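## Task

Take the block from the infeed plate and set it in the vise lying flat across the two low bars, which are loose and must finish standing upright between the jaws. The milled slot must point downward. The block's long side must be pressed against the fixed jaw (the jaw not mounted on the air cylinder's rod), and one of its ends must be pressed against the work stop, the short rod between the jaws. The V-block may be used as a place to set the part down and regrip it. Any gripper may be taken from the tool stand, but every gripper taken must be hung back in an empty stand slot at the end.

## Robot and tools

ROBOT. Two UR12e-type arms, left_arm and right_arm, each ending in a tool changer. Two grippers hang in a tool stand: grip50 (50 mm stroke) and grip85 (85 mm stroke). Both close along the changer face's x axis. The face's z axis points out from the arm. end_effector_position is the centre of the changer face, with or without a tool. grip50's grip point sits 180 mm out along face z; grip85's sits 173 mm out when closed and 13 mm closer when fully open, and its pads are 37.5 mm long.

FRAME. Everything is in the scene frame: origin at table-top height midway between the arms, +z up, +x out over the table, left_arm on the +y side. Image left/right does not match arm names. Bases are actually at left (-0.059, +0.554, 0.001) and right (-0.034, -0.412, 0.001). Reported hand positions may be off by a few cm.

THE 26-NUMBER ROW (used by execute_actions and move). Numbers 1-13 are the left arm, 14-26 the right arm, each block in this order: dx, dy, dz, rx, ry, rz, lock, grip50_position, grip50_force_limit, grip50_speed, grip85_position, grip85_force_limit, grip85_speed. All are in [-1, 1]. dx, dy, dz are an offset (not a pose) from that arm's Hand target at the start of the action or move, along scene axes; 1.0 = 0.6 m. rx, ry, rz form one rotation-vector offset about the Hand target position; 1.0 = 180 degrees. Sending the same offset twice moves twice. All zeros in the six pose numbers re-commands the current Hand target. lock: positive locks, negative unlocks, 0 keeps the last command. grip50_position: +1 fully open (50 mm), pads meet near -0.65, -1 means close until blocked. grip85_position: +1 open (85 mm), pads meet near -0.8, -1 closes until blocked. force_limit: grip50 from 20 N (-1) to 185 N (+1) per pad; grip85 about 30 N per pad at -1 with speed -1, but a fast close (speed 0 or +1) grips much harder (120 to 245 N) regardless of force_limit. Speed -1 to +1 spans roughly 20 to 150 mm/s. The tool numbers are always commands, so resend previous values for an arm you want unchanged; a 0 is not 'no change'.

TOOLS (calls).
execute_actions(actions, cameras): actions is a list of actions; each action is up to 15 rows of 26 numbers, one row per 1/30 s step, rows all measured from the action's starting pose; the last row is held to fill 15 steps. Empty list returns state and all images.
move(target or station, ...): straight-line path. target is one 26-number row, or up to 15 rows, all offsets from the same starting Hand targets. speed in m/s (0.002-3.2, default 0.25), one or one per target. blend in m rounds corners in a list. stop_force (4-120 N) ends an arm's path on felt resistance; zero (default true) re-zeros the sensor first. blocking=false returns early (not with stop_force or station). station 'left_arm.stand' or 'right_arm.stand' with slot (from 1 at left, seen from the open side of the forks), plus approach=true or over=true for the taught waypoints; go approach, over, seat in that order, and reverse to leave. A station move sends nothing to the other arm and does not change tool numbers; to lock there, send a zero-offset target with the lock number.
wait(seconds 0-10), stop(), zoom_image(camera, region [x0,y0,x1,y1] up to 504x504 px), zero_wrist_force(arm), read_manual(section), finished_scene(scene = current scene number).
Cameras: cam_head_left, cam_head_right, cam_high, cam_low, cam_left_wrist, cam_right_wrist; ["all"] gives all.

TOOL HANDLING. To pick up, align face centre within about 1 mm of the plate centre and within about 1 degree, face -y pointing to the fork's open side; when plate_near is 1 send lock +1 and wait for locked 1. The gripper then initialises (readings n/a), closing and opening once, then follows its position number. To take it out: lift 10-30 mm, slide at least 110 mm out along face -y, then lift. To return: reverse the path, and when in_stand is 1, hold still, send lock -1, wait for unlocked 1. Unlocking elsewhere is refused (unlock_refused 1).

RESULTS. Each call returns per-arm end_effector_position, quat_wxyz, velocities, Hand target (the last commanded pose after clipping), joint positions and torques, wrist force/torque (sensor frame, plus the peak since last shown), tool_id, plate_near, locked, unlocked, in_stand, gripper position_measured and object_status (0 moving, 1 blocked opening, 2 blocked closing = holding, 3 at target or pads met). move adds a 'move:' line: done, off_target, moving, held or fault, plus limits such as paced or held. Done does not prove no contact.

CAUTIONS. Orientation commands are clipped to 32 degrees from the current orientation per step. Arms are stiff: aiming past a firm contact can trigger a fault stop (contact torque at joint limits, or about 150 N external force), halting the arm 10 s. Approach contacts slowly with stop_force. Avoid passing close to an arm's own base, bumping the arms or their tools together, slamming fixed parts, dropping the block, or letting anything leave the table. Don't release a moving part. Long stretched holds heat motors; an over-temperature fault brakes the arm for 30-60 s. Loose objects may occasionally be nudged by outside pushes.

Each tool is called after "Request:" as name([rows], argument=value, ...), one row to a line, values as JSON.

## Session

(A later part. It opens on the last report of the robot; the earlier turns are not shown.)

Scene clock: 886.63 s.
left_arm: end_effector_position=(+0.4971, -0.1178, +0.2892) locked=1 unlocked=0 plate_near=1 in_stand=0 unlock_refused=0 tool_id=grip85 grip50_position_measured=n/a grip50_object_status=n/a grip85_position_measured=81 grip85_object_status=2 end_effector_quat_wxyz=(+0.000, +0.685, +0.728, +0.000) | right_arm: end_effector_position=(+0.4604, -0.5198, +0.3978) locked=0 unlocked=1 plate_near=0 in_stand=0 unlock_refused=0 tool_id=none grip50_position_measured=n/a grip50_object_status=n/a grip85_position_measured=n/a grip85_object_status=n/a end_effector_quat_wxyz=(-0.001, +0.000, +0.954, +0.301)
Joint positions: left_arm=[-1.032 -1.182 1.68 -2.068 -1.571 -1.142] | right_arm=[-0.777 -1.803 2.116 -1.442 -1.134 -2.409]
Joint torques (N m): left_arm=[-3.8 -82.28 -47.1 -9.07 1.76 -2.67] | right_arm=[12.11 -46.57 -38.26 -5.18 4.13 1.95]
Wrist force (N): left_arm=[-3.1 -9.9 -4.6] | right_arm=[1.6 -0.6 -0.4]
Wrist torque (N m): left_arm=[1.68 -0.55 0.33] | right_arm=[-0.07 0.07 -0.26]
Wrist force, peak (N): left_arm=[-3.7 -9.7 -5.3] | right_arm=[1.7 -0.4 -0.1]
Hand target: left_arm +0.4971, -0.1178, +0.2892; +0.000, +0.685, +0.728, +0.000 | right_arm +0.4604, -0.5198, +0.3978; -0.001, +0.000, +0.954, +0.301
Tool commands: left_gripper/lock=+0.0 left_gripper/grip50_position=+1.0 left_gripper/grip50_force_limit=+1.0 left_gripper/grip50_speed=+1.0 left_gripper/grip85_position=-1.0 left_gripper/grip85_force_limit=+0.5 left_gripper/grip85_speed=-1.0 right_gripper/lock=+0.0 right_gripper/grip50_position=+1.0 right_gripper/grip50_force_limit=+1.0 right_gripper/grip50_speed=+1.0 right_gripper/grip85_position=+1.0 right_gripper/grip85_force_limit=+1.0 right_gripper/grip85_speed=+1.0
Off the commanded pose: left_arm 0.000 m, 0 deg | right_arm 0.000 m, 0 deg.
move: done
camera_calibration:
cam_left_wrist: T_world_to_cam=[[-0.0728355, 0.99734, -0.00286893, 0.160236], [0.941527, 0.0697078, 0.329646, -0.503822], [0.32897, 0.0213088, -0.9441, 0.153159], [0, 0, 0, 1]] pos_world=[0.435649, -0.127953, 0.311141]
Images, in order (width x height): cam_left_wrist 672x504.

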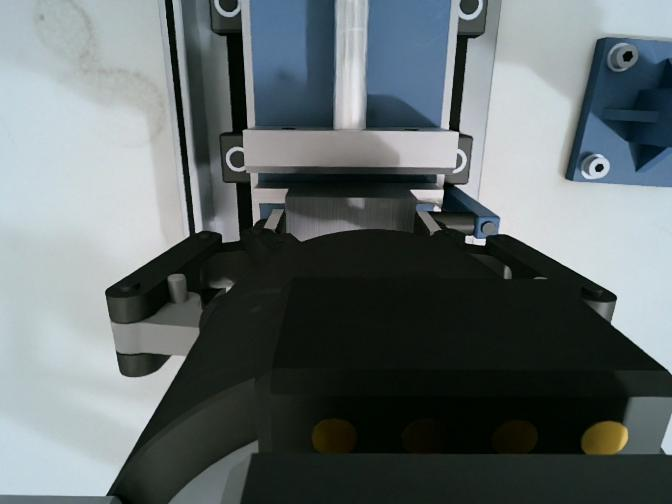

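Request:
execute_actions([
  [[0,0,0,0,0,0,1,1,1,1,0.55,0.5,-1,0,0,0,0,0,0,0,1,1,1,1,1,1]],
  [[0,0,0,0,0,0,1,1,1,1,0.55,0.5,-1,0,0,0,0,0,0,0,1,1,1,1,1,1]],
  [[0,0,0,0,0,0,1,1,1,1,0.55,0.5,-1,0,0,0,0,0,0,0,1,1,1,1,1,1]],
], cameras=["cam_left_wrist", "cam_right_wrist"])

Request:
zoom_image(camera="cam_left_wrist", region=[240, 120, 500, 260])

Request:
zoom_image(camera="cam_right_wrist", region=[260, 200, 400, 340])

Scene clock: 894.57 s.
left_arm: end_effector_position=(+0.4971, -0.1178, +0.2892) locked=1 unlocked=0 plate_near=1 in_stand=0 unlock_refused=0 tool_id=grip85 grip50_position_measured=n/a grip50_object_status=n/a grip85_position_measured=59 grip85_object_status=3 end_effector_quat_wxyz=(+0.000, +0.685, +0.728, +0.000) | right_arm: end_effector_position=(+0.4604, -0.5198, +0.3978) locked=0 unlocked=1 plate_near=0 in_stand=0 unlock_refused=0 tool_id=none grip50_position_measured=n/a grip50_object_status=n/a grip85_position_measured=n/a grip85_object_status=n/a end_effector_quat_wxyz=(-0.001, +0.000, +0.954, +0.301)
Joint positions: left_arm=[-1.032 -1.182 1.68 -2.068 -1.571 -1.142] | right_arm=[-0.777 -1.803 2.116 -1.442 -1.134 -2.409]
Joint torques (N m): left_arm=[-1.68 -109.96 -53.18 -4.2 1.5 -2.33] | right_arm=[13.23 -47.83 -39.28 -5.1 4.01 2.03]
Wrist force (N): left_arm=[0.4 -0.3 -1.2] | right_arm=[1.6 -0.5 -0.2]
Wrist torque (N m): left_arm=[0.04 0.18 0.06] | right_arm=[-0.07 0.06 -0.26]
Wrist force, peak (N): left_arm=[-3.4 -10.1 -5.0] | right_arm=[1.8 -0.8 -0.2]
Hand target: left_arm +0.4971, -0.1178, +0.2892; +0.000, +0.685, +0.728, +0.000 | right_arm +0.4604, -0.5198, +0.3978; -0.001, +0.000, +0.954, +0.301
Tool commands: left_gripper/lock=+0.0 left_gripper/grip50_position=+1.0 left_gripper/grip50_force_limit=+1.0 left_gripper/grip50_speed=+1.0 left_gripper/grip85_position=+0.55 left_gripper/grip85_force_limit=+0.5 left_gripper/grip85_speed=-1.0 right_gripper/lock=+0.0 right_gripper/grip50_position=+1.0 right_gripper/grip50_force_limit=+1.0 right_gripper/grip50_speed=+1.0 right_gripper/grip85_position=+1.0 right_gripper/grip85_force_limit=+1.0 right_gripper/grip85_speed=+1.0
Off the commanded pose: left_arm 0.000 m, 0 deg | right_arm 0.000 m, 0 deg.
camera_calibration:
cam_left_wrist: T_world_to_cam=[[-0.0728355, 0.99734, -0.00286893, 0.160236], [0.941527, 0.0697078, 0.329646, -0.503822], [0.32897, 0.0213088, -0.9441, 0.153159], [0, 0, 0, 1]] pos_world=[0.435649, -0.127953, 0.311141]
cam_right_wrist: T_world_to_cam=[[-0.999839, -0.0130927, -0.0122366, 0.465734], [-0.0175176, 0.570037, 0.821432, 0.0293653], [-0.00377944, 0.821515, -0.570175, 0.691235], [0, 0, 0, 1]] pos_world=[0.468786, -0.578501, 0.375702]
Images, in order (width x height): cam_left_wrist 672x504, cam_right_wrist 672x504.

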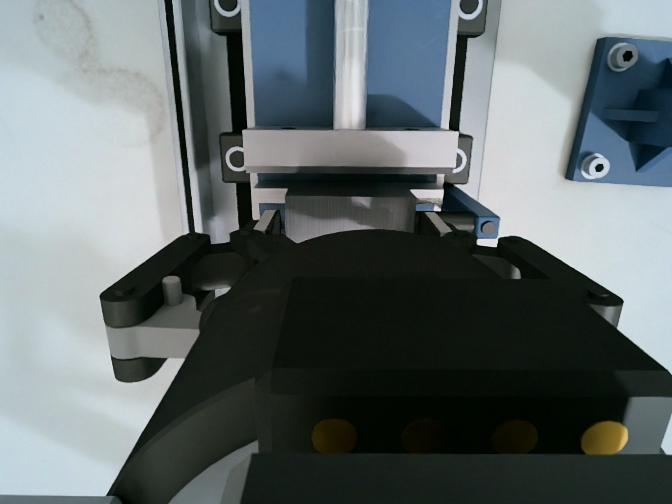

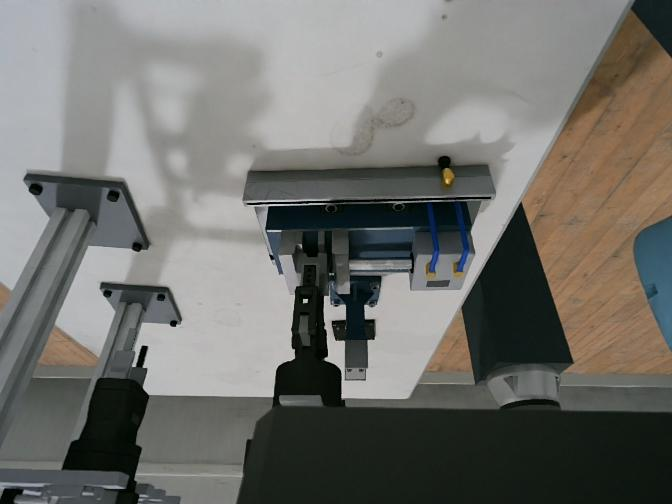

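Scaled by 1.938 from the camera's 672x504 image, which has a finer 960x720 frame.

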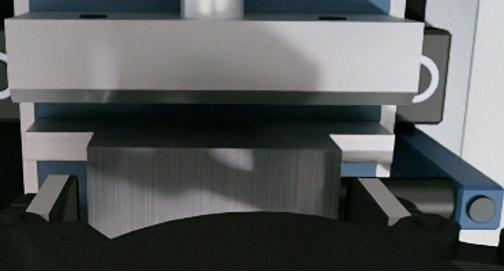

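Scaled by 3.600 from the camera's 672x504 image, which has a finer 960x720 frame.

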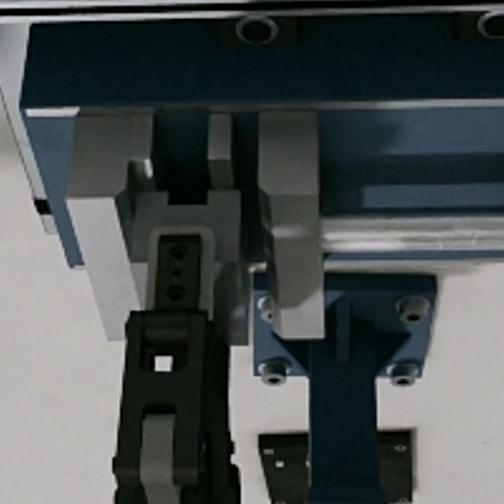

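Request:
move(target=[0, 0, 0.15, 0, 0, 0, 1, 1, 1, 1, 0.55, 0.5, -1, 0, 0, 0, 0, 0, 0, 0, 1, 1, 1, 1, 1, 1], speed=0.08, cameras=["cam_left_wrist", "cam_right_wrist"])

Request:
zoom_image(camera="cam_left_wrist", region=[250, 100, 460, 240])

Request:
zoom_image(camera="cam_right_wrist", region=[260, 200, 400, 340])

Scene clock: 900.83 s.
left_arm: end_effector_position=(+0.4971, -0.1178, +0.3793) locked=1 unlocked=0 plate_near=1 in_stand=0 unlock_refused=0 tool_id=grip85 grip50_position_measured=n/a grip50_object_status=n/a grip85_position_measured=59 grip85_object_status=3 end_effector_quat_wxyz=(+0.000, +0.685, +0.728, +0.000) end_effector_velocity=(+0.001, +0.000, -0.001) end_effector_angular_velocity=(-0.001, -0.002, -0.001) | right_arm: end_effector_position=(+0.4604, -0.5198, +0.3978) locked=0 unlocked=1 plate_near=0 in_stand=0 unlock_refused=0 tool_id=none grip50_position_measured=n/a grip50_object_status=n/a grip85_position_measured=n/a grip85_object_status=n/a end_effector_quat_wxyz=(-0.001, +0.000, +0.954, +0.301)
Joint positions: left_arm=[-1.032 -1.243 1.592 -1.92 -1.571 -1.142] | right_arm=[-0.777 -1.803 2.116 -1.442 -1.134 -2.409]
Joint velocities: left_arm=[0 0 0.003 -0.005 0.002 0.001] | right_arm=[within noise]
Joint torques (N m): left_arm=[-1.3 -83.84 -48.16 -11.93 -2.55 -1.74] | right_arm=[12.81 -45.2 -38.46 -4.97 3.91 1.99]
Wrist force (N): left_arm=[0.8 -0.3 -1.3] | right_arm=[1.6 -0.2 -0.1]
Wrist torque (N m): left_arm=[0.01 0.16 0.02] | right_arm=[-0.05 0.07 -0.26]
Wrist force, peak (N): left_arm=[0.6 -0.4 -4.5] | right_arm=[1.9 -0.6 -0.2]
Hand target: left_arm +0.4971, -0.1178, +0.3792; +0.000, +0.685, +0.728, +0.000 | right_arm +0.4604, -0.5198, +0.3978; -0.001, +0.000, +0.954, +0.301
Tool commands: left_gripper/lock=+0.0 left_gripper/grip50_position=+1.0 left_gripper/grip50_force_limit=+1.0 left_gripper/grip50_speed=+1.0 left_gripper/grip85_position=+0.55 left_gripper/grip85_force_limit=+0.5 left_gripper/grip85_speed=-1.0 right_gripper/lock=+0.0 right_gripper/grip50_position=+1.0 right_gripper/grip50_force_limit=+1.0 right_gripper/grip50_speed=+1.0 right_gripper/grip85_position=+1.0 right_gripper/grip85_force_limit=+1.0 right_gripper/grip85_speed=+1.0
Off the commanded pose: left_arm 0.000 m, 0 deg | right_arm 0.000 m, 0 deg.
move: done
camera_calibration:
cam_left_wrist: T_world_to_cam=[[-0.0728684, 0.997338, -0.00277482, 0.160472], [0.941525, 0.0697077, 0.329653, -0.533525], [0.328969, 0.0214087, -0.944098, 0.238235], [0, 0, 0, 1]] pos_world=[0.435649, -0.127954, 0.401241]
cam_right_wrist: T_world_to_cam=[[-0.999839, -0.0130927, -0.0122366, 0.465734], [-0.0175176, 0.570037, 0.821432, 0.0293653], [-0.00377944, 0.821515, -0.570175, 0.691235], [0, 0, 0, 1]] pos_world=[0.468786, -0.578501, 0.375702]
Images, in order (width x height): cam_left_wrist 672x504, cam_right_wrist 672x504.

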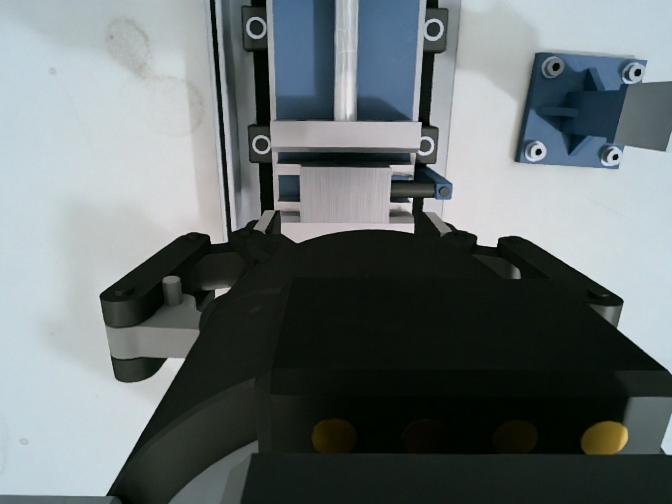

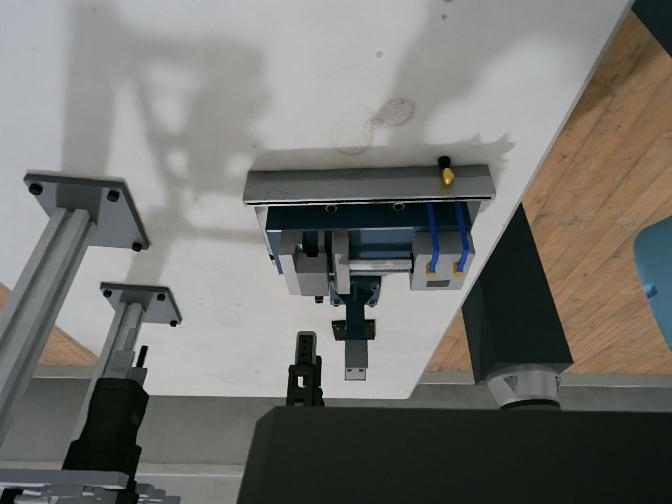

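Scaled by 2.400 from the camera's 672x504 image, which has a finer 960x720 frame.

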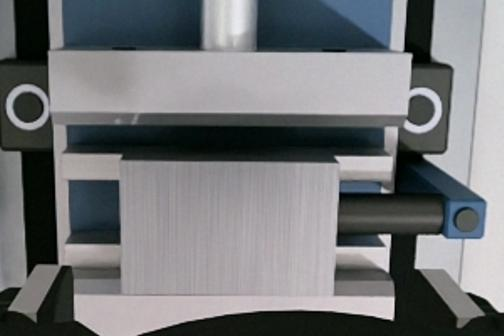

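Scaled by 3.600 from the camera's 672x504 image, which has a finer 960x720 frame.

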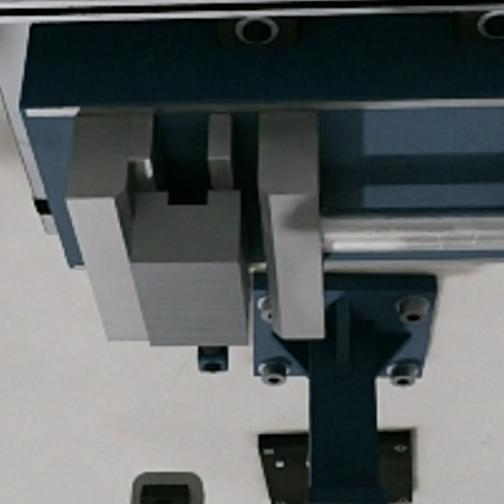

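Request:
move(target=[-0.0333, 0, 0.15, 0, 0, 0, 1, 1, 1, 1, 0.55, 0.5, -1, 0, 0, 0, 0, 0, 0, 0, 1, 1, 1, 1, 1, 1], speed=0.15, cameras=["cam_left_wrist", "cam_high", "cam_head_left"])

Request:
zoom_image(camera="cam_left_wrist", region=[270, 130, 430, 240])

Request:
zoom_image(camera="cam_high", region=[230, 235, 320, 325])

Request:
zoom_image(camera="cam_head_left", region=[310, 380, 420, 504])

Scene clock: 910.17 s.
left_arm: end_effector_position=(+0.4770, -0.1178, +0.4692) locked=1 unlocked=0 plate_near=1 in_stand=0 unlock_refused=0 tool_id=grip85 grip50_position_measured=n/a grip50_object_status=n/a grip85_position_measured=59 grip85_object_status=3 end_effector_quat_wxyz=(+0.000, +0.685, +0.728, +0.000) | right_arm: end_effector_position=(+0.4604, -0.5198, +0.3978) locked=0 unlocked=1 plate_near=0 in_stand=0 unlock_refused=0 tool_id=none grip50_position_measured=n/a grip50_object_status=n/a grip85_position_measured=n/a grip85_object_status=n/a end_effector_quat_wxyz=(-0.001, +0.000, +0.954, +0.301)
Joint positions: left_arm=[-1.053 -1.303 1.508 -1.776 -1.571 -1.163] | right_arm=[-0.777 -1.803 2.116 -1.442 -1.134 -2.409]
Joint torques (N m): left_arm=[5.66 -82.74 -52.05 -10.93 -2.58 1.73] | right_arm=[12.68 -45.53 -39.28 -5.11 4.09 2.11]
Wrist force (N): left_arm=[0.5 0.1 -0.8] | right_arm=[1.3 -0.7 -0.2]
Wrist torque (N m): left_arm=[0.00 0.17 0.36] | right_arm=[-0.08 0.08 -0.26]
Wrist force, peak (N): left_arm=[1.9 1.6 6.1] | right_arm=[1.7 -1.0 -0.2]
Hand target: left_arm +0.4771, -0.1178, +0.4692; +0.000, +0.685, +0.728, +0.000 | right_arm +0.4604, -0.5198, +0.3978; -0.001, +0.000, +0.954, +0.301
Tool commands: left_gripper/lock=+0.0 left_gripper/grip50_position=+1.0 left_gripper/grip50_force_limit=+1.0 left_gripper/grip50_speed=+1.0 left_gripper/grip85_position=+0.55 left_gripper/grip85_force_limit=+0.5 left_gripper/grip85_speed=-1.0 right_gripper/lock=+0.0 right_gripper/grip50_position=+1.0 right_gripper/grip50_force_limit=+1.0 right_gripper/grip50_speed=+1.0 right_gripper/grip85_position=+1.0 right_gripper/grip85_force_limit=+1.0 right_gripper/grip85_speed=+1.0
Off the commanded pose: left_arm 0.000 m, 0 deg | right_arm 0.000 m, 0 deg.
move: done
camera_calibration:
cam_left_wrist: T_world_to_cam=[[-0.0728684, 0.997338, -0.00277482, 0.159363], [0.941525, 0.0697077, 0.329653, -0.544324], [0.328969, 0.0214087, -0.944098, 0.329691], [0, 0, 0, 1]] pos_world=[0.415649, -0.128054, 0.491141]
Images, in order (width x height): cam_head_left 672x504, cam_high 672x504, cam_left_wrist 672x504.

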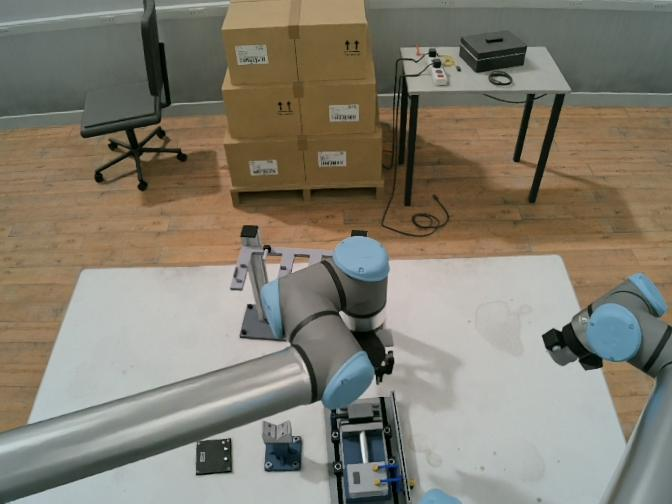

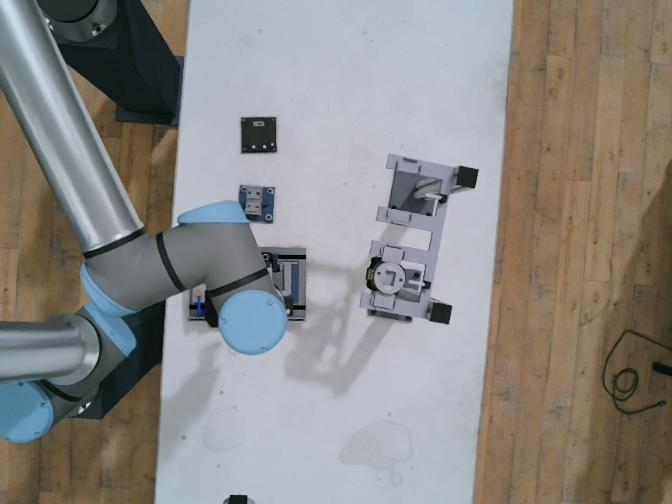

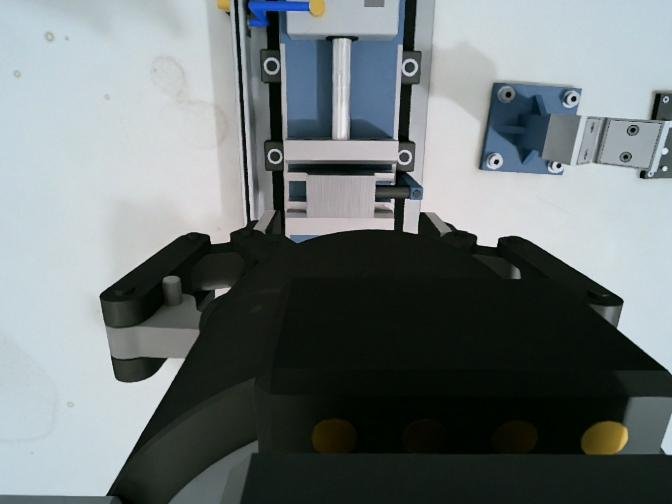

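Scaled by 3.150 from the camera's 672x504 image, which has a finer 960x720 frame.

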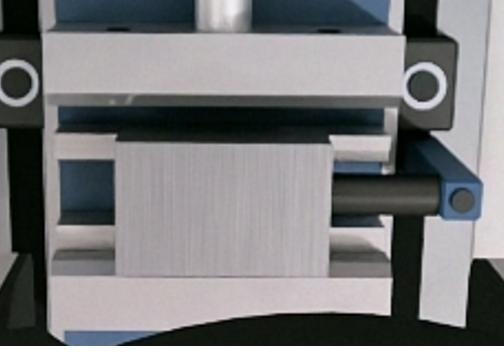

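Scaled by 5.600 from the camera's 672x504 image, which has a finer 960x720 frame.

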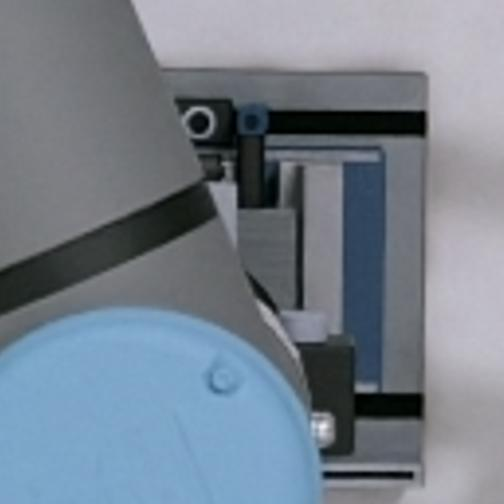

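Scaled by 4.065 from the camera's 672x504 image, which has a finer 960x720 frame.

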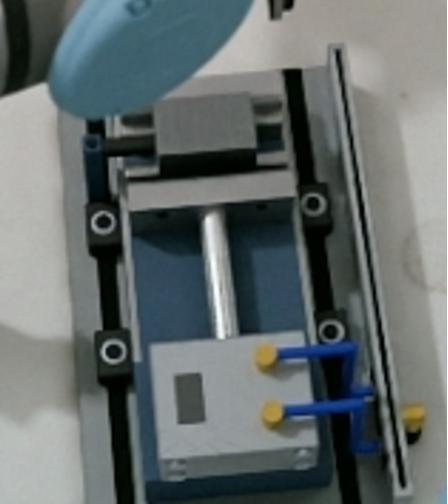

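Request:
zoom_image(camera="cam_left_wrist", region=[290, 160, 340, 230])

Request:
zoom_image(camera="cam_left_wrist", region=[345, 160, 395, 230])

Scaled by 7.200 from the camera's 672x504 image, which has a finer 960x720 frame.

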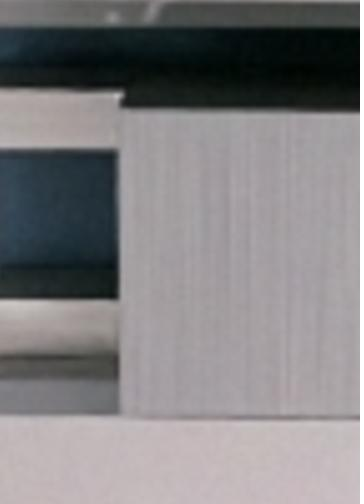

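Scaled by 7.200 from the camera's 672x504 image, which has a finer 960x720 frame.

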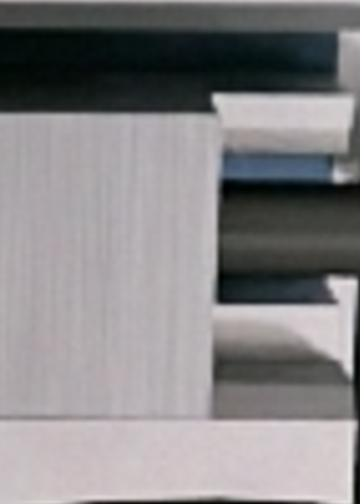

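Request:
move(station="left_arm.stand", slot=1, approach=true, speed=0.2, cameras=["cam_high", "cam_head_left"])

Request:
zoom_image(camera="cam_high", region=[230, 235, 320, 325])

Request:
zoom_image(camera="cam_head_left", region=[310, 390, 420, 504])

Scene clock: 942.30 s.
left_arm: end_effector_position=(+0.6078, +0.1301, +0.3843) locked=1 unlocked=0 plate_near=1 in_stand=0 unlock_refused=0 tool_id=grip85 grip50_position_measured=n/a grip50_object_status=n/a grip85_position_measured=59 grip85_object_status=3 end_effector_quat_wxyz=(+0.002, +0.745, +0.667, +0.000) | right_arm: end_effector_position=(+0.4604, -0.5198, +0.3978) locked=0 unlocked=1 plate_near=0 in_stand=0 unlock_refused=0 tool_id=none grip50_position_measured=n/a grip50_object_status=n/a grip85_position_measured=n/a grip85_object_status=n/a end_effector_quat_wxyz=(-0.001, +0.000, +0.954, +0.301)
Joint positions: left_arm=[-0.739 -1.375 1.755 -1.955 -1.572 -0.679] | right_arm=[-0.777 -1.803 2.116 -1.442 -1.134 -2.409]
Joint torques (N m): left_arm=[3 -70.2 -60.31 -2.5 -2.46 -0.22] | right_arm=[12.63 -46.16 -39.25 -4.82 3.99 2.12]
Wrist force (N): left_arm=[0.4 -0.5 -0.5] | right_arm=[1.4 -0.5 0.0]
Wrist torque (N m): left_arm=[-0.08 0.19 0.35] | right_arm=[-0.07 0.08 -0.25]
Wrist force, peak (N): left_arm=[6.8 1.5 1.8] | right_arm=[1.8 -0.6 -0.4]
Hand target: left_arm +0.6078, +0.1302, +0.3843; +0.002, +0.745, +0.667, +0.000 | right_arm +0.4604, -0.5198, +0.3978; -0.001, +0.000, +0.954, +0.301
Tool commands: left_gripper/lock=+0.0 left_gripper/grip50_position=+1.0 left_gripper/grip50_force_limit=+1.0 left_gripper/grip50_speed=+1.0 left_gripper/grip85_position=+0.55 left_gripper/grip85_force_limit=+0.5 left_gripper/grip85_speed=-1.0 right_gripper/lock=+0.0 right_gripper/grip50_position=+1.0 right_gripper/grip50_force_limit=+1.0 right_gripper/grip50_speed=+1.0 right_gripper/grip85_position=+1.0 right_gripper/grip85_force_limit=+1.0 right_gripper/grip85_speed=+1.0
Off the commanded pose: left_arm 0.000 m, 0 deg.
move: done; to station left_arm.stand, slot 1, approach point
Images, in order (width x height): cam_head_left 672x504, cam_high 672x504.

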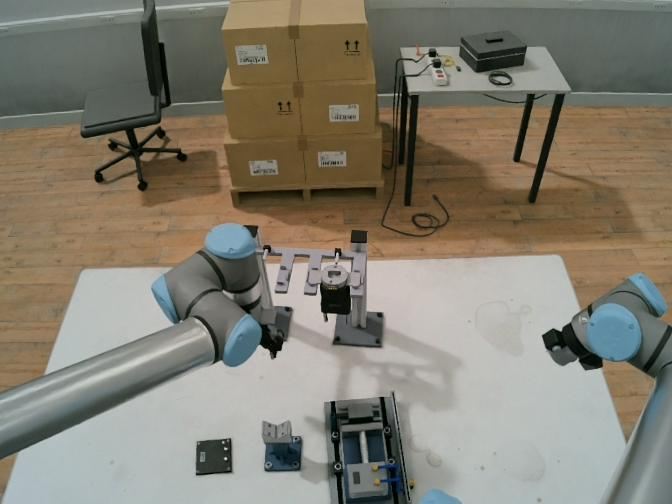

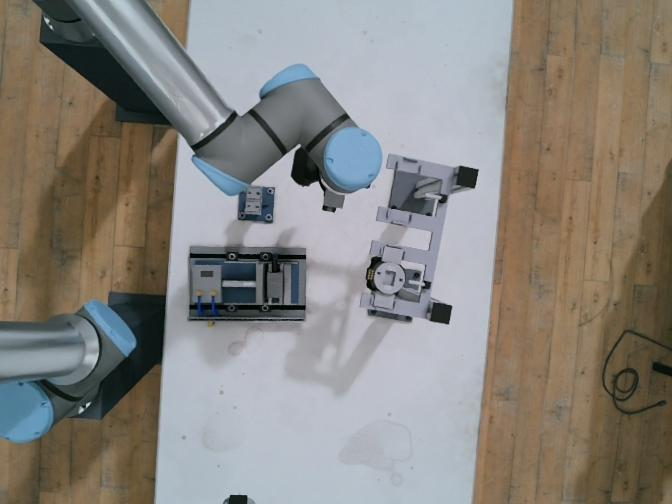

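Scaled by 5.600 from the camera's 672x504 image, which has a finer 960x720 frame.

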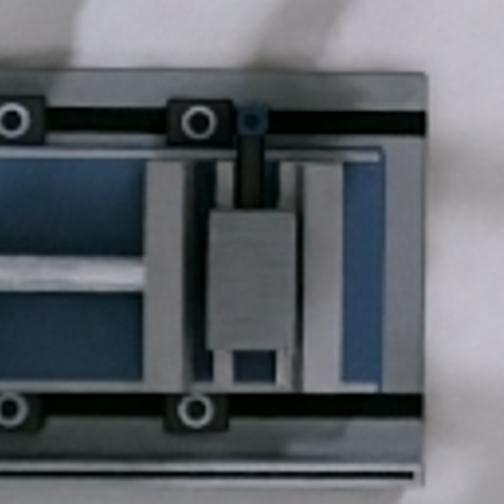

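Scaled by 4.421 from the camera's 672x504 image, which has a finer 960x720 frame.

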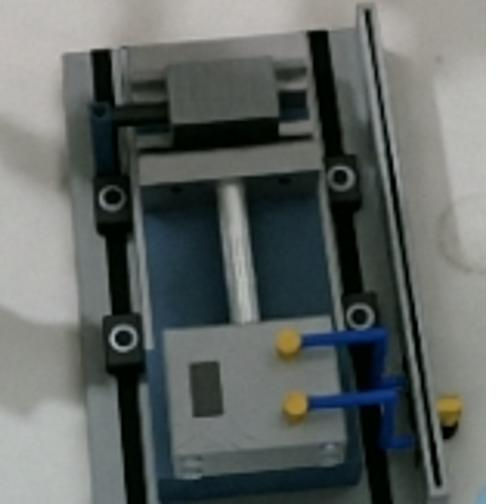

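Request:
move(station="left_arm.stand", slot=1, over=true, speed=0.1, cameras=["cam_left_wrist"])

Request:
move(station="left_arm.stand", slot=1, speed=0.02, stop_force=25, cameras=["cam_left_wrist"])

Scene clock: 951.33 s.
left_arm: end_effector_position=(+0.7470, +0.1150, +0.3847) locked=1 unlocked=0 plate_near=1 in_stand=0 unlock_refused=0 tool_id=grip85 grip50_position_measured=n/a grip50_object_status=n/a grip85_position_measured=59 grip85_object_status=3 end_effector_quat_wxyz=(+0.002, +0.745, +0.667, +0.000) end_effector_velocity=(-0.002, +0.001, -0.002) end_effector_angular_velocity=(+0.003, +0.002, +0.003) | right_arm: end_effector_position=(+0.4604, -0.5198, +0.3978) locked=0 unlocked=1 plate_near=0 in_stand=0 unlock_refused=0 tool_id=none grip50_position_measured=n/a grip50_object_status=n/a grip85_position_measured=n/a grip85_object_status=n/a end_effector_quat_wxyz=(-0.001, +0.000, +0.954, +0.301)
Joint positions: left_arm=[-0.64 -1.175 1.487 -1.887 -1.572 -0.58] | right_arm=[-0.777 -1.803 2.116 -1.442 -1.134 -2.409]
Joint velocities: left_arm=[-0.001 -0.002 0.007 -0.001 0.001 -0.003] | right_arm=[within noise]
Joint torques (N m): left_arm=[-10.75 -113.24 -51.07 -10.18 0.4 -2.52] | right_arm=[13.14 -45.28 -39.14 -4.86 4.11 2.17]
Wrist force (N): left_arm=[0.8 -0.3 -0.5] | right_arm=[1.3 -0.5 -0.2]
Wrist torque (N m): left_arm=[-0.05 0.13 0.03] | right_arm=[-0.06 0.09 -0.25]
Wrist force, peak (N): left_arm=[1.3 -4.2 -0.7] | right_arm=[1.8 -0.9 -0.3]
Hand target: left_arm +0.7470, +0.1149, +0.3848; +0.002, +0.745, +0.667, +0.000 | right_arm +0.4604, -0.5198, +0.3978; -0.001, +0.000, +0.954, +0.301
Tool commands: left_gripper/lock=+0.0 left_gripper/grip50_position=+1.0 left_gripper/grip50_force_limit=+1.0 left_gripper/grip50_speed=+1.0 left_gripper/grip85_position=+0.55 left_gripper/grip85_force_limit=+0.5 left_gripper/grip85_speed=-1.0 right_gripper/lock=+0.0 right_gripper/grip50_position=+1.0 right_gripper/grip50_force_limit=+1.0 right_gripper/grip50_speed=+1.0 right_gripper/grip85_position=+1.0 right_gripper/grip85_force_limit=+1.0 right_gripper/grip85_speed=+1.0
Off the commanded pose: left_arm 0.000 m, 0 deg.
move: done; to station left_arm.stand, slot 1, over the seat
camera_calibration:
cam_left_wrist: T_world_to_cam=[[0.0977832, 0.995192, -0.0056319, -0.179613], [0.939007, -0.090385, 0.331808, -0.767389], [0.329703, -0.0377336, -0.94333, 0.162211], [0, 0, 0, 1]] pos_world=[0.684665, 0.11551, 0.406633]
Images, in order (width x height): cam_left_wrist 672x504.

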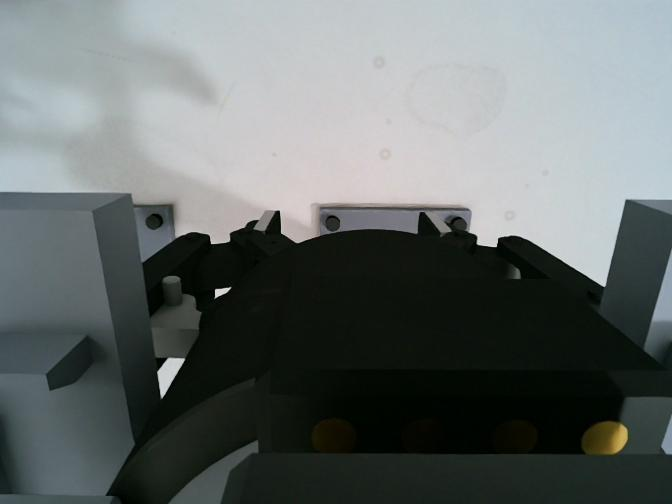

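Scene clock: 953.03 s.
left_arm: end_effector_position=(+0.7471, +0.1148, +0.3629) locked=1 unlocked=0 plate_near=1 in_stand=1 unlock_refused=0 tool_id=grip85 grip50_position_measured=n/a grip50_object_status=n/a grip85_position_measured=59 grip85_object_status=3 end_effector_quat_wxyz=(+0.002, +0.745, +0.667, +0.000) | right_arm: end_effector_position=(+0.4604, -0.5198, +0.3978) locked=0 unlocked=1 plate_near=0 in_stand=0 unlock_refused=0 tool_id=none grip50_position_measured=n/a grip50_object_status=n/a grip85_position_measured=n/a grip85_object_status=n/a end_effector_quat_wxyz=(-0.001, +0.000, +0.954, +0.301)
Joint positions: left_arm=[-0.64 -1.163 1.511 -1.923 -1.572 -0.58] | right_arm=[-0.777 -1.803 2.116 -1.442 -1.134 -2.409]
Joint torques (N m): left_arm=[-7.87 -79.71 -49.05 -0.98 -2.6 -2.88] | right_arm=[13.49 -45.42 -38.81 -5.07 4.13 2.22]
Wrist force (N): left_arm=[2.6 -3.6 -27.2] | right_arm=[1.4 -0.5 -0.3]
Wrist torque (N m): left_arm=[0.48 1.77 -0.03] | right_arm=[-0.07 0.07 -0.25]
Wrist force, peak (N): left_arm=[2.7 -3.7 -27.8] | right_arm=[1.9 -0.3 0.0]
Hand target: left_arm +0.7471, +0.1148, +0.3629; +0.002, +0.745, +0.667, +0.000 | right_arm +0.4604, -0.5198, +0.3978; -0.001, +0.000, +0.954, +0.301
Tool commands: left_gripper/lock=+0.0 left_gripper/grip50_position=+1.0 left_gripper/grip50_force_limit=+1.0 left_gripper/grip50_speed=+1.0 left_gripper/grip85_position=+0.55 left_gripper/grip85_force_limit=+0.5 left_gripper/grip85_speed=-1.0 right_gripper/lock=+0.0 right_gripper/grip50_position=+1.0 right_gripper/grip50_force_limit=+1.0 right_gripper/grip50_speed=+1.0 right_gripper/grip85_position=+1.0 right_gripper/grip85_force_limit=+1.0 right_gripper/grip85_speed=+1.0
Off the commanded pose: left_arm 0.000 m, 0 deg.
move: contact (left_arm); to station left_arm.stand, slot 1
camera_calibration:
cam_left_wrist: T_world_to_cam=[[0.0977336, 0.995194, -0.00602088, -0.179366], [0.938846, -0.0901894, 0.332316, -0.760339], [0.330176, -0.0381311, -0.943149, 0.141164], [0, 0, 0, 1]] pos_world=[0.684763, 0.115312, 0.384731]
Images, in order (width x height): cam_left_wrist 672x504.

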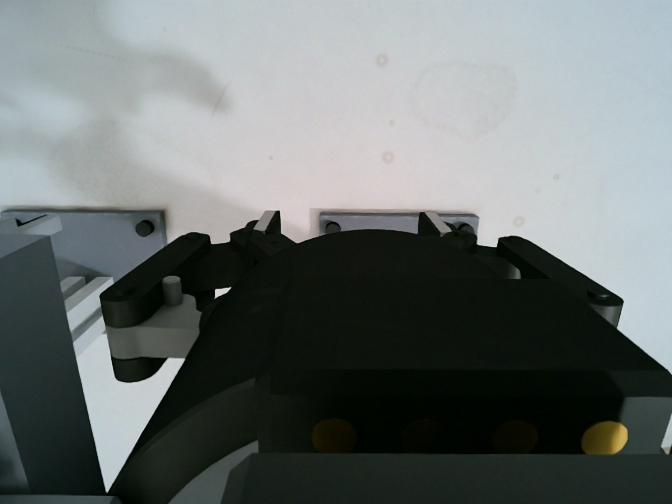

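in_stand=1. Unlock.

Request:
execute_actions([
  [[0,0,0,0,0,0,-1,1,1,1,0.55,0.5,-1,0,0,0,0,0,0,0,1,1,1,1,1,1]],
])

Request:
wait(seconds=1.5)

Scene clock: 956.87 s.
left_arm: end_effector_position=(+0.7471, +0.1148, +0.3629) locked=0 unlocked=0 plate_near=1 in_stand=1 unlock_refused=0 tool_id=none grip50_position_measured=n/a grip50_object_status=n/a grip85_position_measured=n/a grip85_object_status=n/a end_effector_quat_wxyz=(+0.002, +0.745, +0.667, +0.000) | right_arm: end_effector_position=(+0.4604, -0.5198, +0.3978) locked=0 unlocked=1 plate_near=0 in_stand=0 unlock_refused=0 tool_id=none grip50_position_measured=n/a grip50_object_status=n/a grip85_position_measured=n/a grip85_object_status=n/a end_effector_quat_wxyz=(-0.001, +0.000, +0.954, +0.301)
Joint positions: left_arm=[-0.64 -1.163 1.511 -1.923 -1.572 -0.58] | right_arm=[-0.777 -1.803 2.116 -1.442 -1.134 -2.409]
Joint torques (N m): left_arm=[4.14 -71.78 -41 -1.86 -2.81 -3.06] | right_arm=[12.32 -45.5 -39.72 -4.87 4.07 2.11]
Wrist force (N): left_arm=[0.9 -0.4 -12.4] | right_arm=[1.5 -0.6 -0.1]
Wrist torque (N m): left_arm=[0.23 0.35 0.13] | right_arm=[-0.07 0.07 -0.25]
Wrist force, peak (N): left_arm=[2.4 -2.7 -27.8] | right_arm=[1.8 -0.7 -0.3]
Hand target: left_arm +0.7471, +0.1148, +0.3629; +0.002, +0.745, +0.667, +0.000 | right_arm +0.4604, -0.5198, +0.3978; -0.001, +0.000, +0.954, +0.301
Tool commands: left_gripper/lock=+0.0 left_gripper/grip50_position=+1.0 left_gripper/grip50_force_limit=+1.0 left_gripper/grip50_speed=+1.0 left_gripper/grip85_position=+0.55 left_gripper/grip85_force_limit=+0.5 left_gripper/grip85_speed=-1.0 right_gripper/lock=+0.0 right_gripper/grip50_position=+1.0 right_gripper/grip50_force_limit=+1.0 right_gripper/grip50_speed=+1.0 right_gripper/grip85_position=+1.0 right_gripper/grip85_force_limit=+1.0 right_gripper/grip85_speed=+1.0
Off the commanded pose: left_arm 0.000 m, 0 deg | right_arm 0.000 m, 0 deg.

Scene clock: 958.37 s.
left_arm: end_effector_position=(+0.7471, +0.1148, +0.3629) locked=0 unlocked=1 plate_near=1 in_stand=1 unlock_refused=0 tool_id=none grip50_position_measured=n/a grip50_object_status=n/a grip85_position_measured=n/a grip85_object_status=n/a end_effector_quat_wxyz=(+0.002, +0.745, +0.667, +0.000) | right_arm: end_effector_position=(+0.4604, -0.5198, +0.3978) locked=0 unlocked=1 plate_near=0 in_stand=0 unlock_refused=0 tool_id=none grip50_position_measured=n/a grip50_object_status=n/a grip85_position_measured=n/a grip85_object_status=n/a end_effector_quat_wxyz=(-0.001, +0.000, +0.954, +0.301)
Joint positions: left_arm=[-0.64 -1.163 1.511 -1.923 -1.572 -0.58] | right_arm=[-0.777 -1.803 2.116 -1.442 -1.134 -2.409]
Joint torques (N m): left_arm=[1.74 -85.09 -40.38 -6.61 -2.7 -2.23] | right_arm=[11.89 -46.14 -39.52 -5.02 4.05 2.16]
Wrist force (N): left_arm=[0.5 -0.4 -12.6] | right_arm=[1.4 -0.4 -0.4]
Wrist torque (N m): left_arm=[0.22 0.38 0.13] | right_arm=[-0.06 0.08 -0.26]
Wrist force, peak (N): left_arm=[0.5 -0.7 -12.6] | right_arm=[1.8 -0.7 -0.1]
Hand target: left_arm +0.7471, +0.1148, +0.3629; +0.002, +0.745, +0.667, +0.000 | right_arm +0.4604, -0.5198, +0.3978; -0.001, +0.000, +0.954, +0.301
Tool commands: left_gripper/lock=+0.0 left_gripper/grip50_position=+1.0 left_gripper/grip50_force_limit=+1.0 left_gripper/grip50_speed=+1.0 left_gripper/grip85_position=+0.55 left_gripper/grip85_force_limit=+0.5 left_gripper/grip85_speed=-1.0 right_gripper/lock=+0.0 right_gripper/grip50_position=+1.0 right_gripper/grip50_force_limit=+1.0 right_gripper/grip50_speed=+1.0 right_gripper/grip85_position=+1.0 right_gripper/grip85_force_limit=+1.0 right_gripper/grip85_speed=+1.0
Off the commanded pose: left_arm 0.000 m, 0 deg | right_arm 0.000 m, 0 deg.
wait: 1.50 s; at rest by 0.17 s

Request:
move(station="left_arm.stand", slot=1, over=true, speed=0.06, cameras=["cam_left_wrist"])

Request:
move(station="left_arm.stand", slot=1, approach=true, speed=0.2, cameras=["cam_high", "cam_head_left"])

Scene clock: 961.93 s.
left_arm: end_effector_position=(+0.7470, +0.1150, +0.3850) locked=0 unlocked=1 plate_near=0 in_stand=0 unlock_refused=0 tool_id=none grip50_position_measured=n/a grip50_object_status=n/a grip85_position_measured=n/a grip85_object_status=n/a end_effector_quat_wxyz=(+0.002, +0.745, +0.667, +0.000) | right_arm: end_effector_position=(+0.4604, -0.5198, +0.3978) locked=0 unlocked=1 plate_near=0 in_stand=0 unlock_refused=0 tool_id=none grip50_position_measured=n/a grip50_object_status=n/a grip85_position_measured=n/a grip85_object_status=n/a end_effector_quat_wxyz=(-0.001, +0.000, +0.954, +0.301)
Joint positions: left_arm=[-0.64 -1.175 1.487 -1.887 -1.572 -0.58] | right_arm=[-0.777 -1.803 2.116 -1.442 -1.134 -2.409]
Joint torques (N m): left_arm=[5.85 -79.03 -44.97 -9.41 -1.71 -1.07] | right_arm=[11.7 -45.44 -40 -4.77 3.99 1.93]
Wrist force (N): left_arm=[0.1 -0.1 -0.9] | right_arm=[1.1 -0.5 -0.4]
Wrist torque (N m): left_arm=[-0.06 0.18 0.11] | right_arm=[-0.07 0.10 -0.25]
Wrist force, peak (N): left_arm=[0.3 -0.3 -12.7] | right_arm=[1.7 -0.8 -0.3]
Hand target: left_arm +0.7470, +0.1149, +0.3848; +0.002, +0.745, +0.667, +0.000 | right_arm +0.4604, -0.5198, +0.3978; -0.001, +0.000, +0.954, +0.301
Tool commands: left_gripper/lock=+0.0 left_gripper/grip50_position=+1.0 left_gripper/grip50_force_limit=+1.0 left_gripper/grip50_speed=+1.0 left_gripper/grip85_position=+0.55 left_gripper/grip85_force_limit=+0.5 left_gripper/grip85_speed=-1.0 right_gripper/lock=+0.0 right_gripper/grip50_position=+1.0 right_gripper/grip50_force_limit=+1.0 right_gripper/grip50_speed=+1.0 right_gripper/grip85_position=+1.0 right_gripper/grip85_force_limit=+1.0 right_gripper/grip85_speed=+1.0
Off the commanded pose: left_arm 0.000 m, 0 deg.
move: done; to station left_arm.stand, slot 1, over the seat
camera_calibration:
cam_left_wrist: T_world_to_cam=[[0.0976662, 0.995202, -0.00586415, -0.17934], [0.938957, -0.0901902, 0.332002, -0.76753], [0.32988, -0.0379315, -0.943261, 0.162269], [0, 0, 0, 1]] pos_world=[0.684664, 0.115411, 0.406832]
Images, in order (width x height): cam_left_wrist 672x504.

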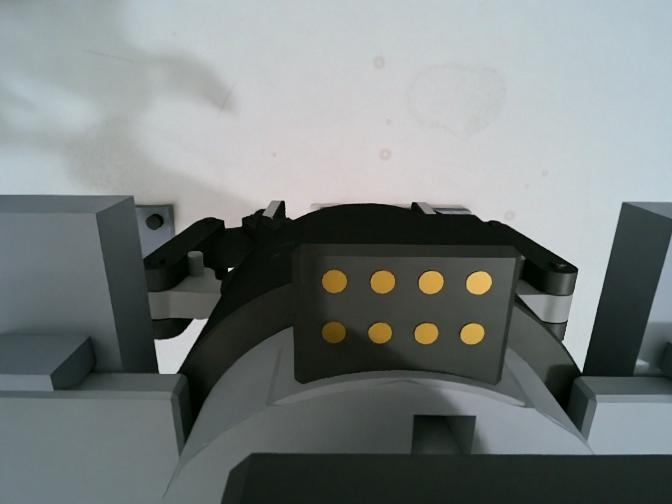

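Scene clock: 963.10 s.
left_arm: end_effector_position=(+0.6079, +0.1301, +0.3844) locked=0 unlocked=1 plate_near=0 in_stand=0 unlock_refused=0 tool_id=none grip50_position_measured=n/a grip50_object_status=n/a grip85_position_measured=n/a grip85_object_status=n/a end_effector_quat_wxyz=(+0.002, +0.745, +0.667, +0.000) | right_arm: end_effector_position=(+0.4604, -0.5198, +0.3978) locked=0 unlocked=1 plate_near=0 in_stand=0 unlock_refused=0 tool_id=none grip50_position_measured=n/a grip50_object_status=n/a grip85_position_measured=n/a grip85_object_status=n/a end_effector_quat_wxyz=(-0.001, +0.000, +0.954, +0.301)
Joint positions: left_arm=[-0.739 -1.375 1.755 -1.955 -1.572 -0.679] | right_arm=[-0.777 -1.803 2.116 -1.442 -1.134 -2.409]
Joint torques (N m): left_arm=[-0.89 -75.65 -43.42 -1.11 0.97 2.65] | right_arm=[10.77 -44.92 -39.17 -4.91 4.01 1.95]
Wrist force (N): left_arm=[0.3 -0.3 -0.5] | right_arm=[1.5 -0.6 0.0]
Wrist torque (N m): left_arm=[-0.08 0.21 0.03] | right_arm=[-0.08 0.06 -0.25]
Wrist force, peak (N): left_arm=[0.3 4.6 -0.7] | right_arm=[1.8 -0.5 -0.4]
Hand target: left_arm +0.6078, +0.1302, +0.3843; +0.002, +0.745, +0.667, +0.000 | right_arm +0.4604, -0.5198, +0.3978; -0.001, +0.000, +0.954, +0.301
Tool commands: left_gripper/lock=+0.0 left_gripper/grip50_position=+1.0 left_gripper/grip50_force_limit=+1.0 left_gripper/grip50_speed=+1.0 left_gripper/grip85_position=+0.55 left_gripper/grip85_force_limit=+0.5 left_gripper/grip85_speed=-1.0 right_gripper/lock=+0.0 right_gripper/grip50_position=+1.0 right_gripper/grip50_force_limit=+1.0 right_gripper/grip50_speed=+1.0 right_gripper/grip85_position=+1.0 right_gripper/grip85_force_limit=+1.0 right_gripper/grip85_speed=+1.0
Off the commanded pose: left_arm 0.000 m, 0 deg.
move: done; to station left_arm.stand, slot 1, approach point
Images, in order (width x height): cam_head_left 672x504, cam_high 672x504.

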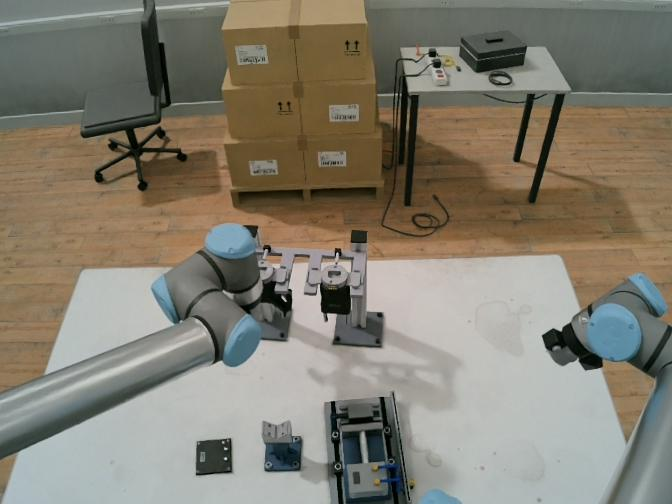

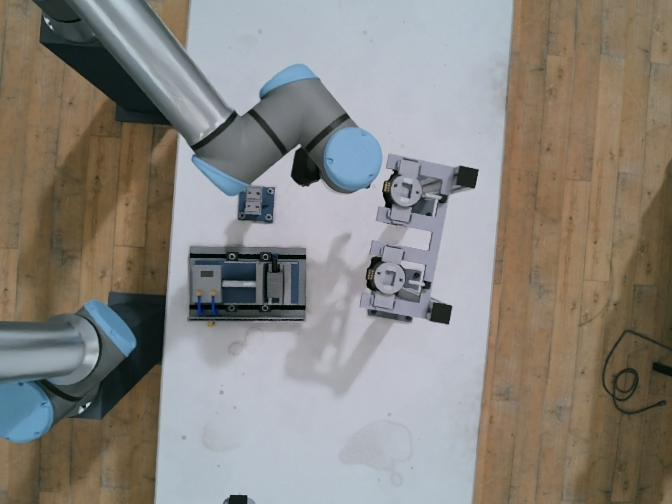

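Request:
move(target=[-0.15, -0.2, -0.14, 0, 0, -0.465, -1, 1, 1, 1, 0.55, 0.5, -1, 0, 0, 0, 0, 0, 0, 0, 1, 1, 1, 1, 1, 1], speed=0.3, cameras=["cam_left_wrist"])

Request:
zoom_image(camera="cam_left_wrist", region=[250, 230, 430, 400])

Scene clock: 974.70 s.
left_arm: end_effector_position=(+0.5178, +0.0101, +0.3002) locked=0 unlocked=1 plate_near=0 in_stand=0 unlock_refused=0 tool_id=none grip50_position_measured=n/a grip50_object_status=n/a grip85_position_measured=n/a grip85_object_status=n/a end_effector_quat_wxyz=(+0.001, +1.000, +0.000, -0.002) | right_arm: end_effector_position=(+0.4604, -0.5198, +0.3978) locked=0 unlocked=1 plate_near=0 in_stand=0 unlock_refused=0 tool_id=none grip50_position_measured=n/a grip50_object_status=n/a grip85_position_measured=n/a grip85_object_status=n/a end_effector_quat_wxyz=(-0.001, +0.000, +0.954, +0.301)
Joint positions: left_arm=[-0.928 -1.309 1.833 -2.096 -1.575 0.594] | right_arm=[-0.777 -1.803 2.116 -1.442 -1.134 -2.409]
Joint torques (N m): left_arm=[7.09 -84.43 -48.71 -1.27 -3.06 1.36] | right_arm=[11.57 -45.5 -39.3 -4.69 4.05 2.19]
Wrist force (N): left_arm=[0.0 -0.4 -0.9] | right_arm=[1.6 -0.5 -0.3]
Wrist torque (N m): left_arm=[0.01 0.20 0.37] | right_arm=[-0.06 0.06 -0.26]
Wrist force, peak (N): left_arm=[2.0 0.6 -1.2] | right_arm=[1.8 -0.6 -0.1]
Hand target: left_arm +0.5178, +0.0102, +0.3003; +0.001, +1.000, +0.000, -0.002 | right_arm +0.4604, -0.5198, +0.3978; -0.001, +0.000, +0.954, +0.301
Tool commands: left_gripper/lock=+0.0 left_gripper/grip50_position=+1.0 left_gripper/grip50_force_limit=+1.0 left_gripper/grip50_speed=+1.0 left_gripper/grip85_position=+0.55 left_gripper/grip85_force_limit=+0.5 left_gripper/grip85_speed=-1.0 right_gripper/lock=+0.0 right_gripper/grip50_position=+1.0 right_gripper/grip50_force_limit=+1.0 right_gripper/grip50_speed=+1.0 right_gripper/grip85_position=+1.0 right_gripper/grip85_force_limit=+1.0 right_gripper/grip85_speed=+1.0
Off the commanded pose: left_arm 0.000 m, 0 deg | right_arm 0.000 m, 0 deg.
move: done
camera_calibration:
cam_left_wrist: T_world_to_cam=[[0.999906, 0.0122752, -0.00602836, -0.510286], [0.0135798, -0.943309, 0.331637, -0.0457411], [-0.00161567, -0.331688, -0.943388, 0.328538], [0, 0, 0, 1]] pos_world=[0.51139, 0.0720882, 0.322032]
Images, in order (width x height): cam_left_wrist 672x504.

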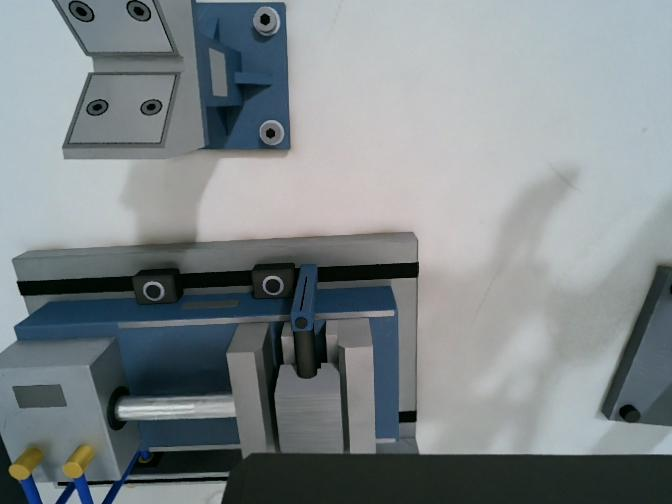

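Scaled by 2.800 from the camera's 672x504 image, which has a finer 960x720 frame.

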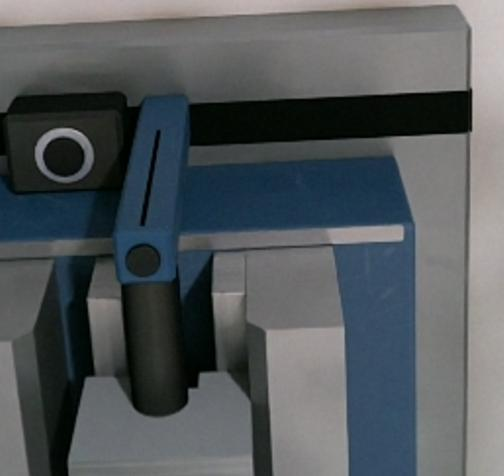

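Request:
zoom_image(camera="cam_left_wrist", region=[270, 330, 380, 450])

Scaled by 4.200 from the camera's 672x504 image, which has a finer 960x720 frame.

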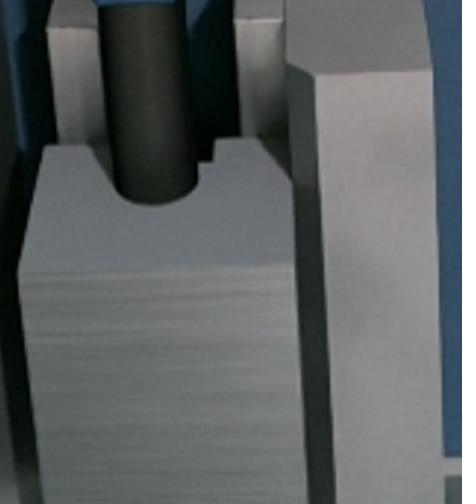

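Request:
finished_scene(scene=1)

The scene is finished: the task was done.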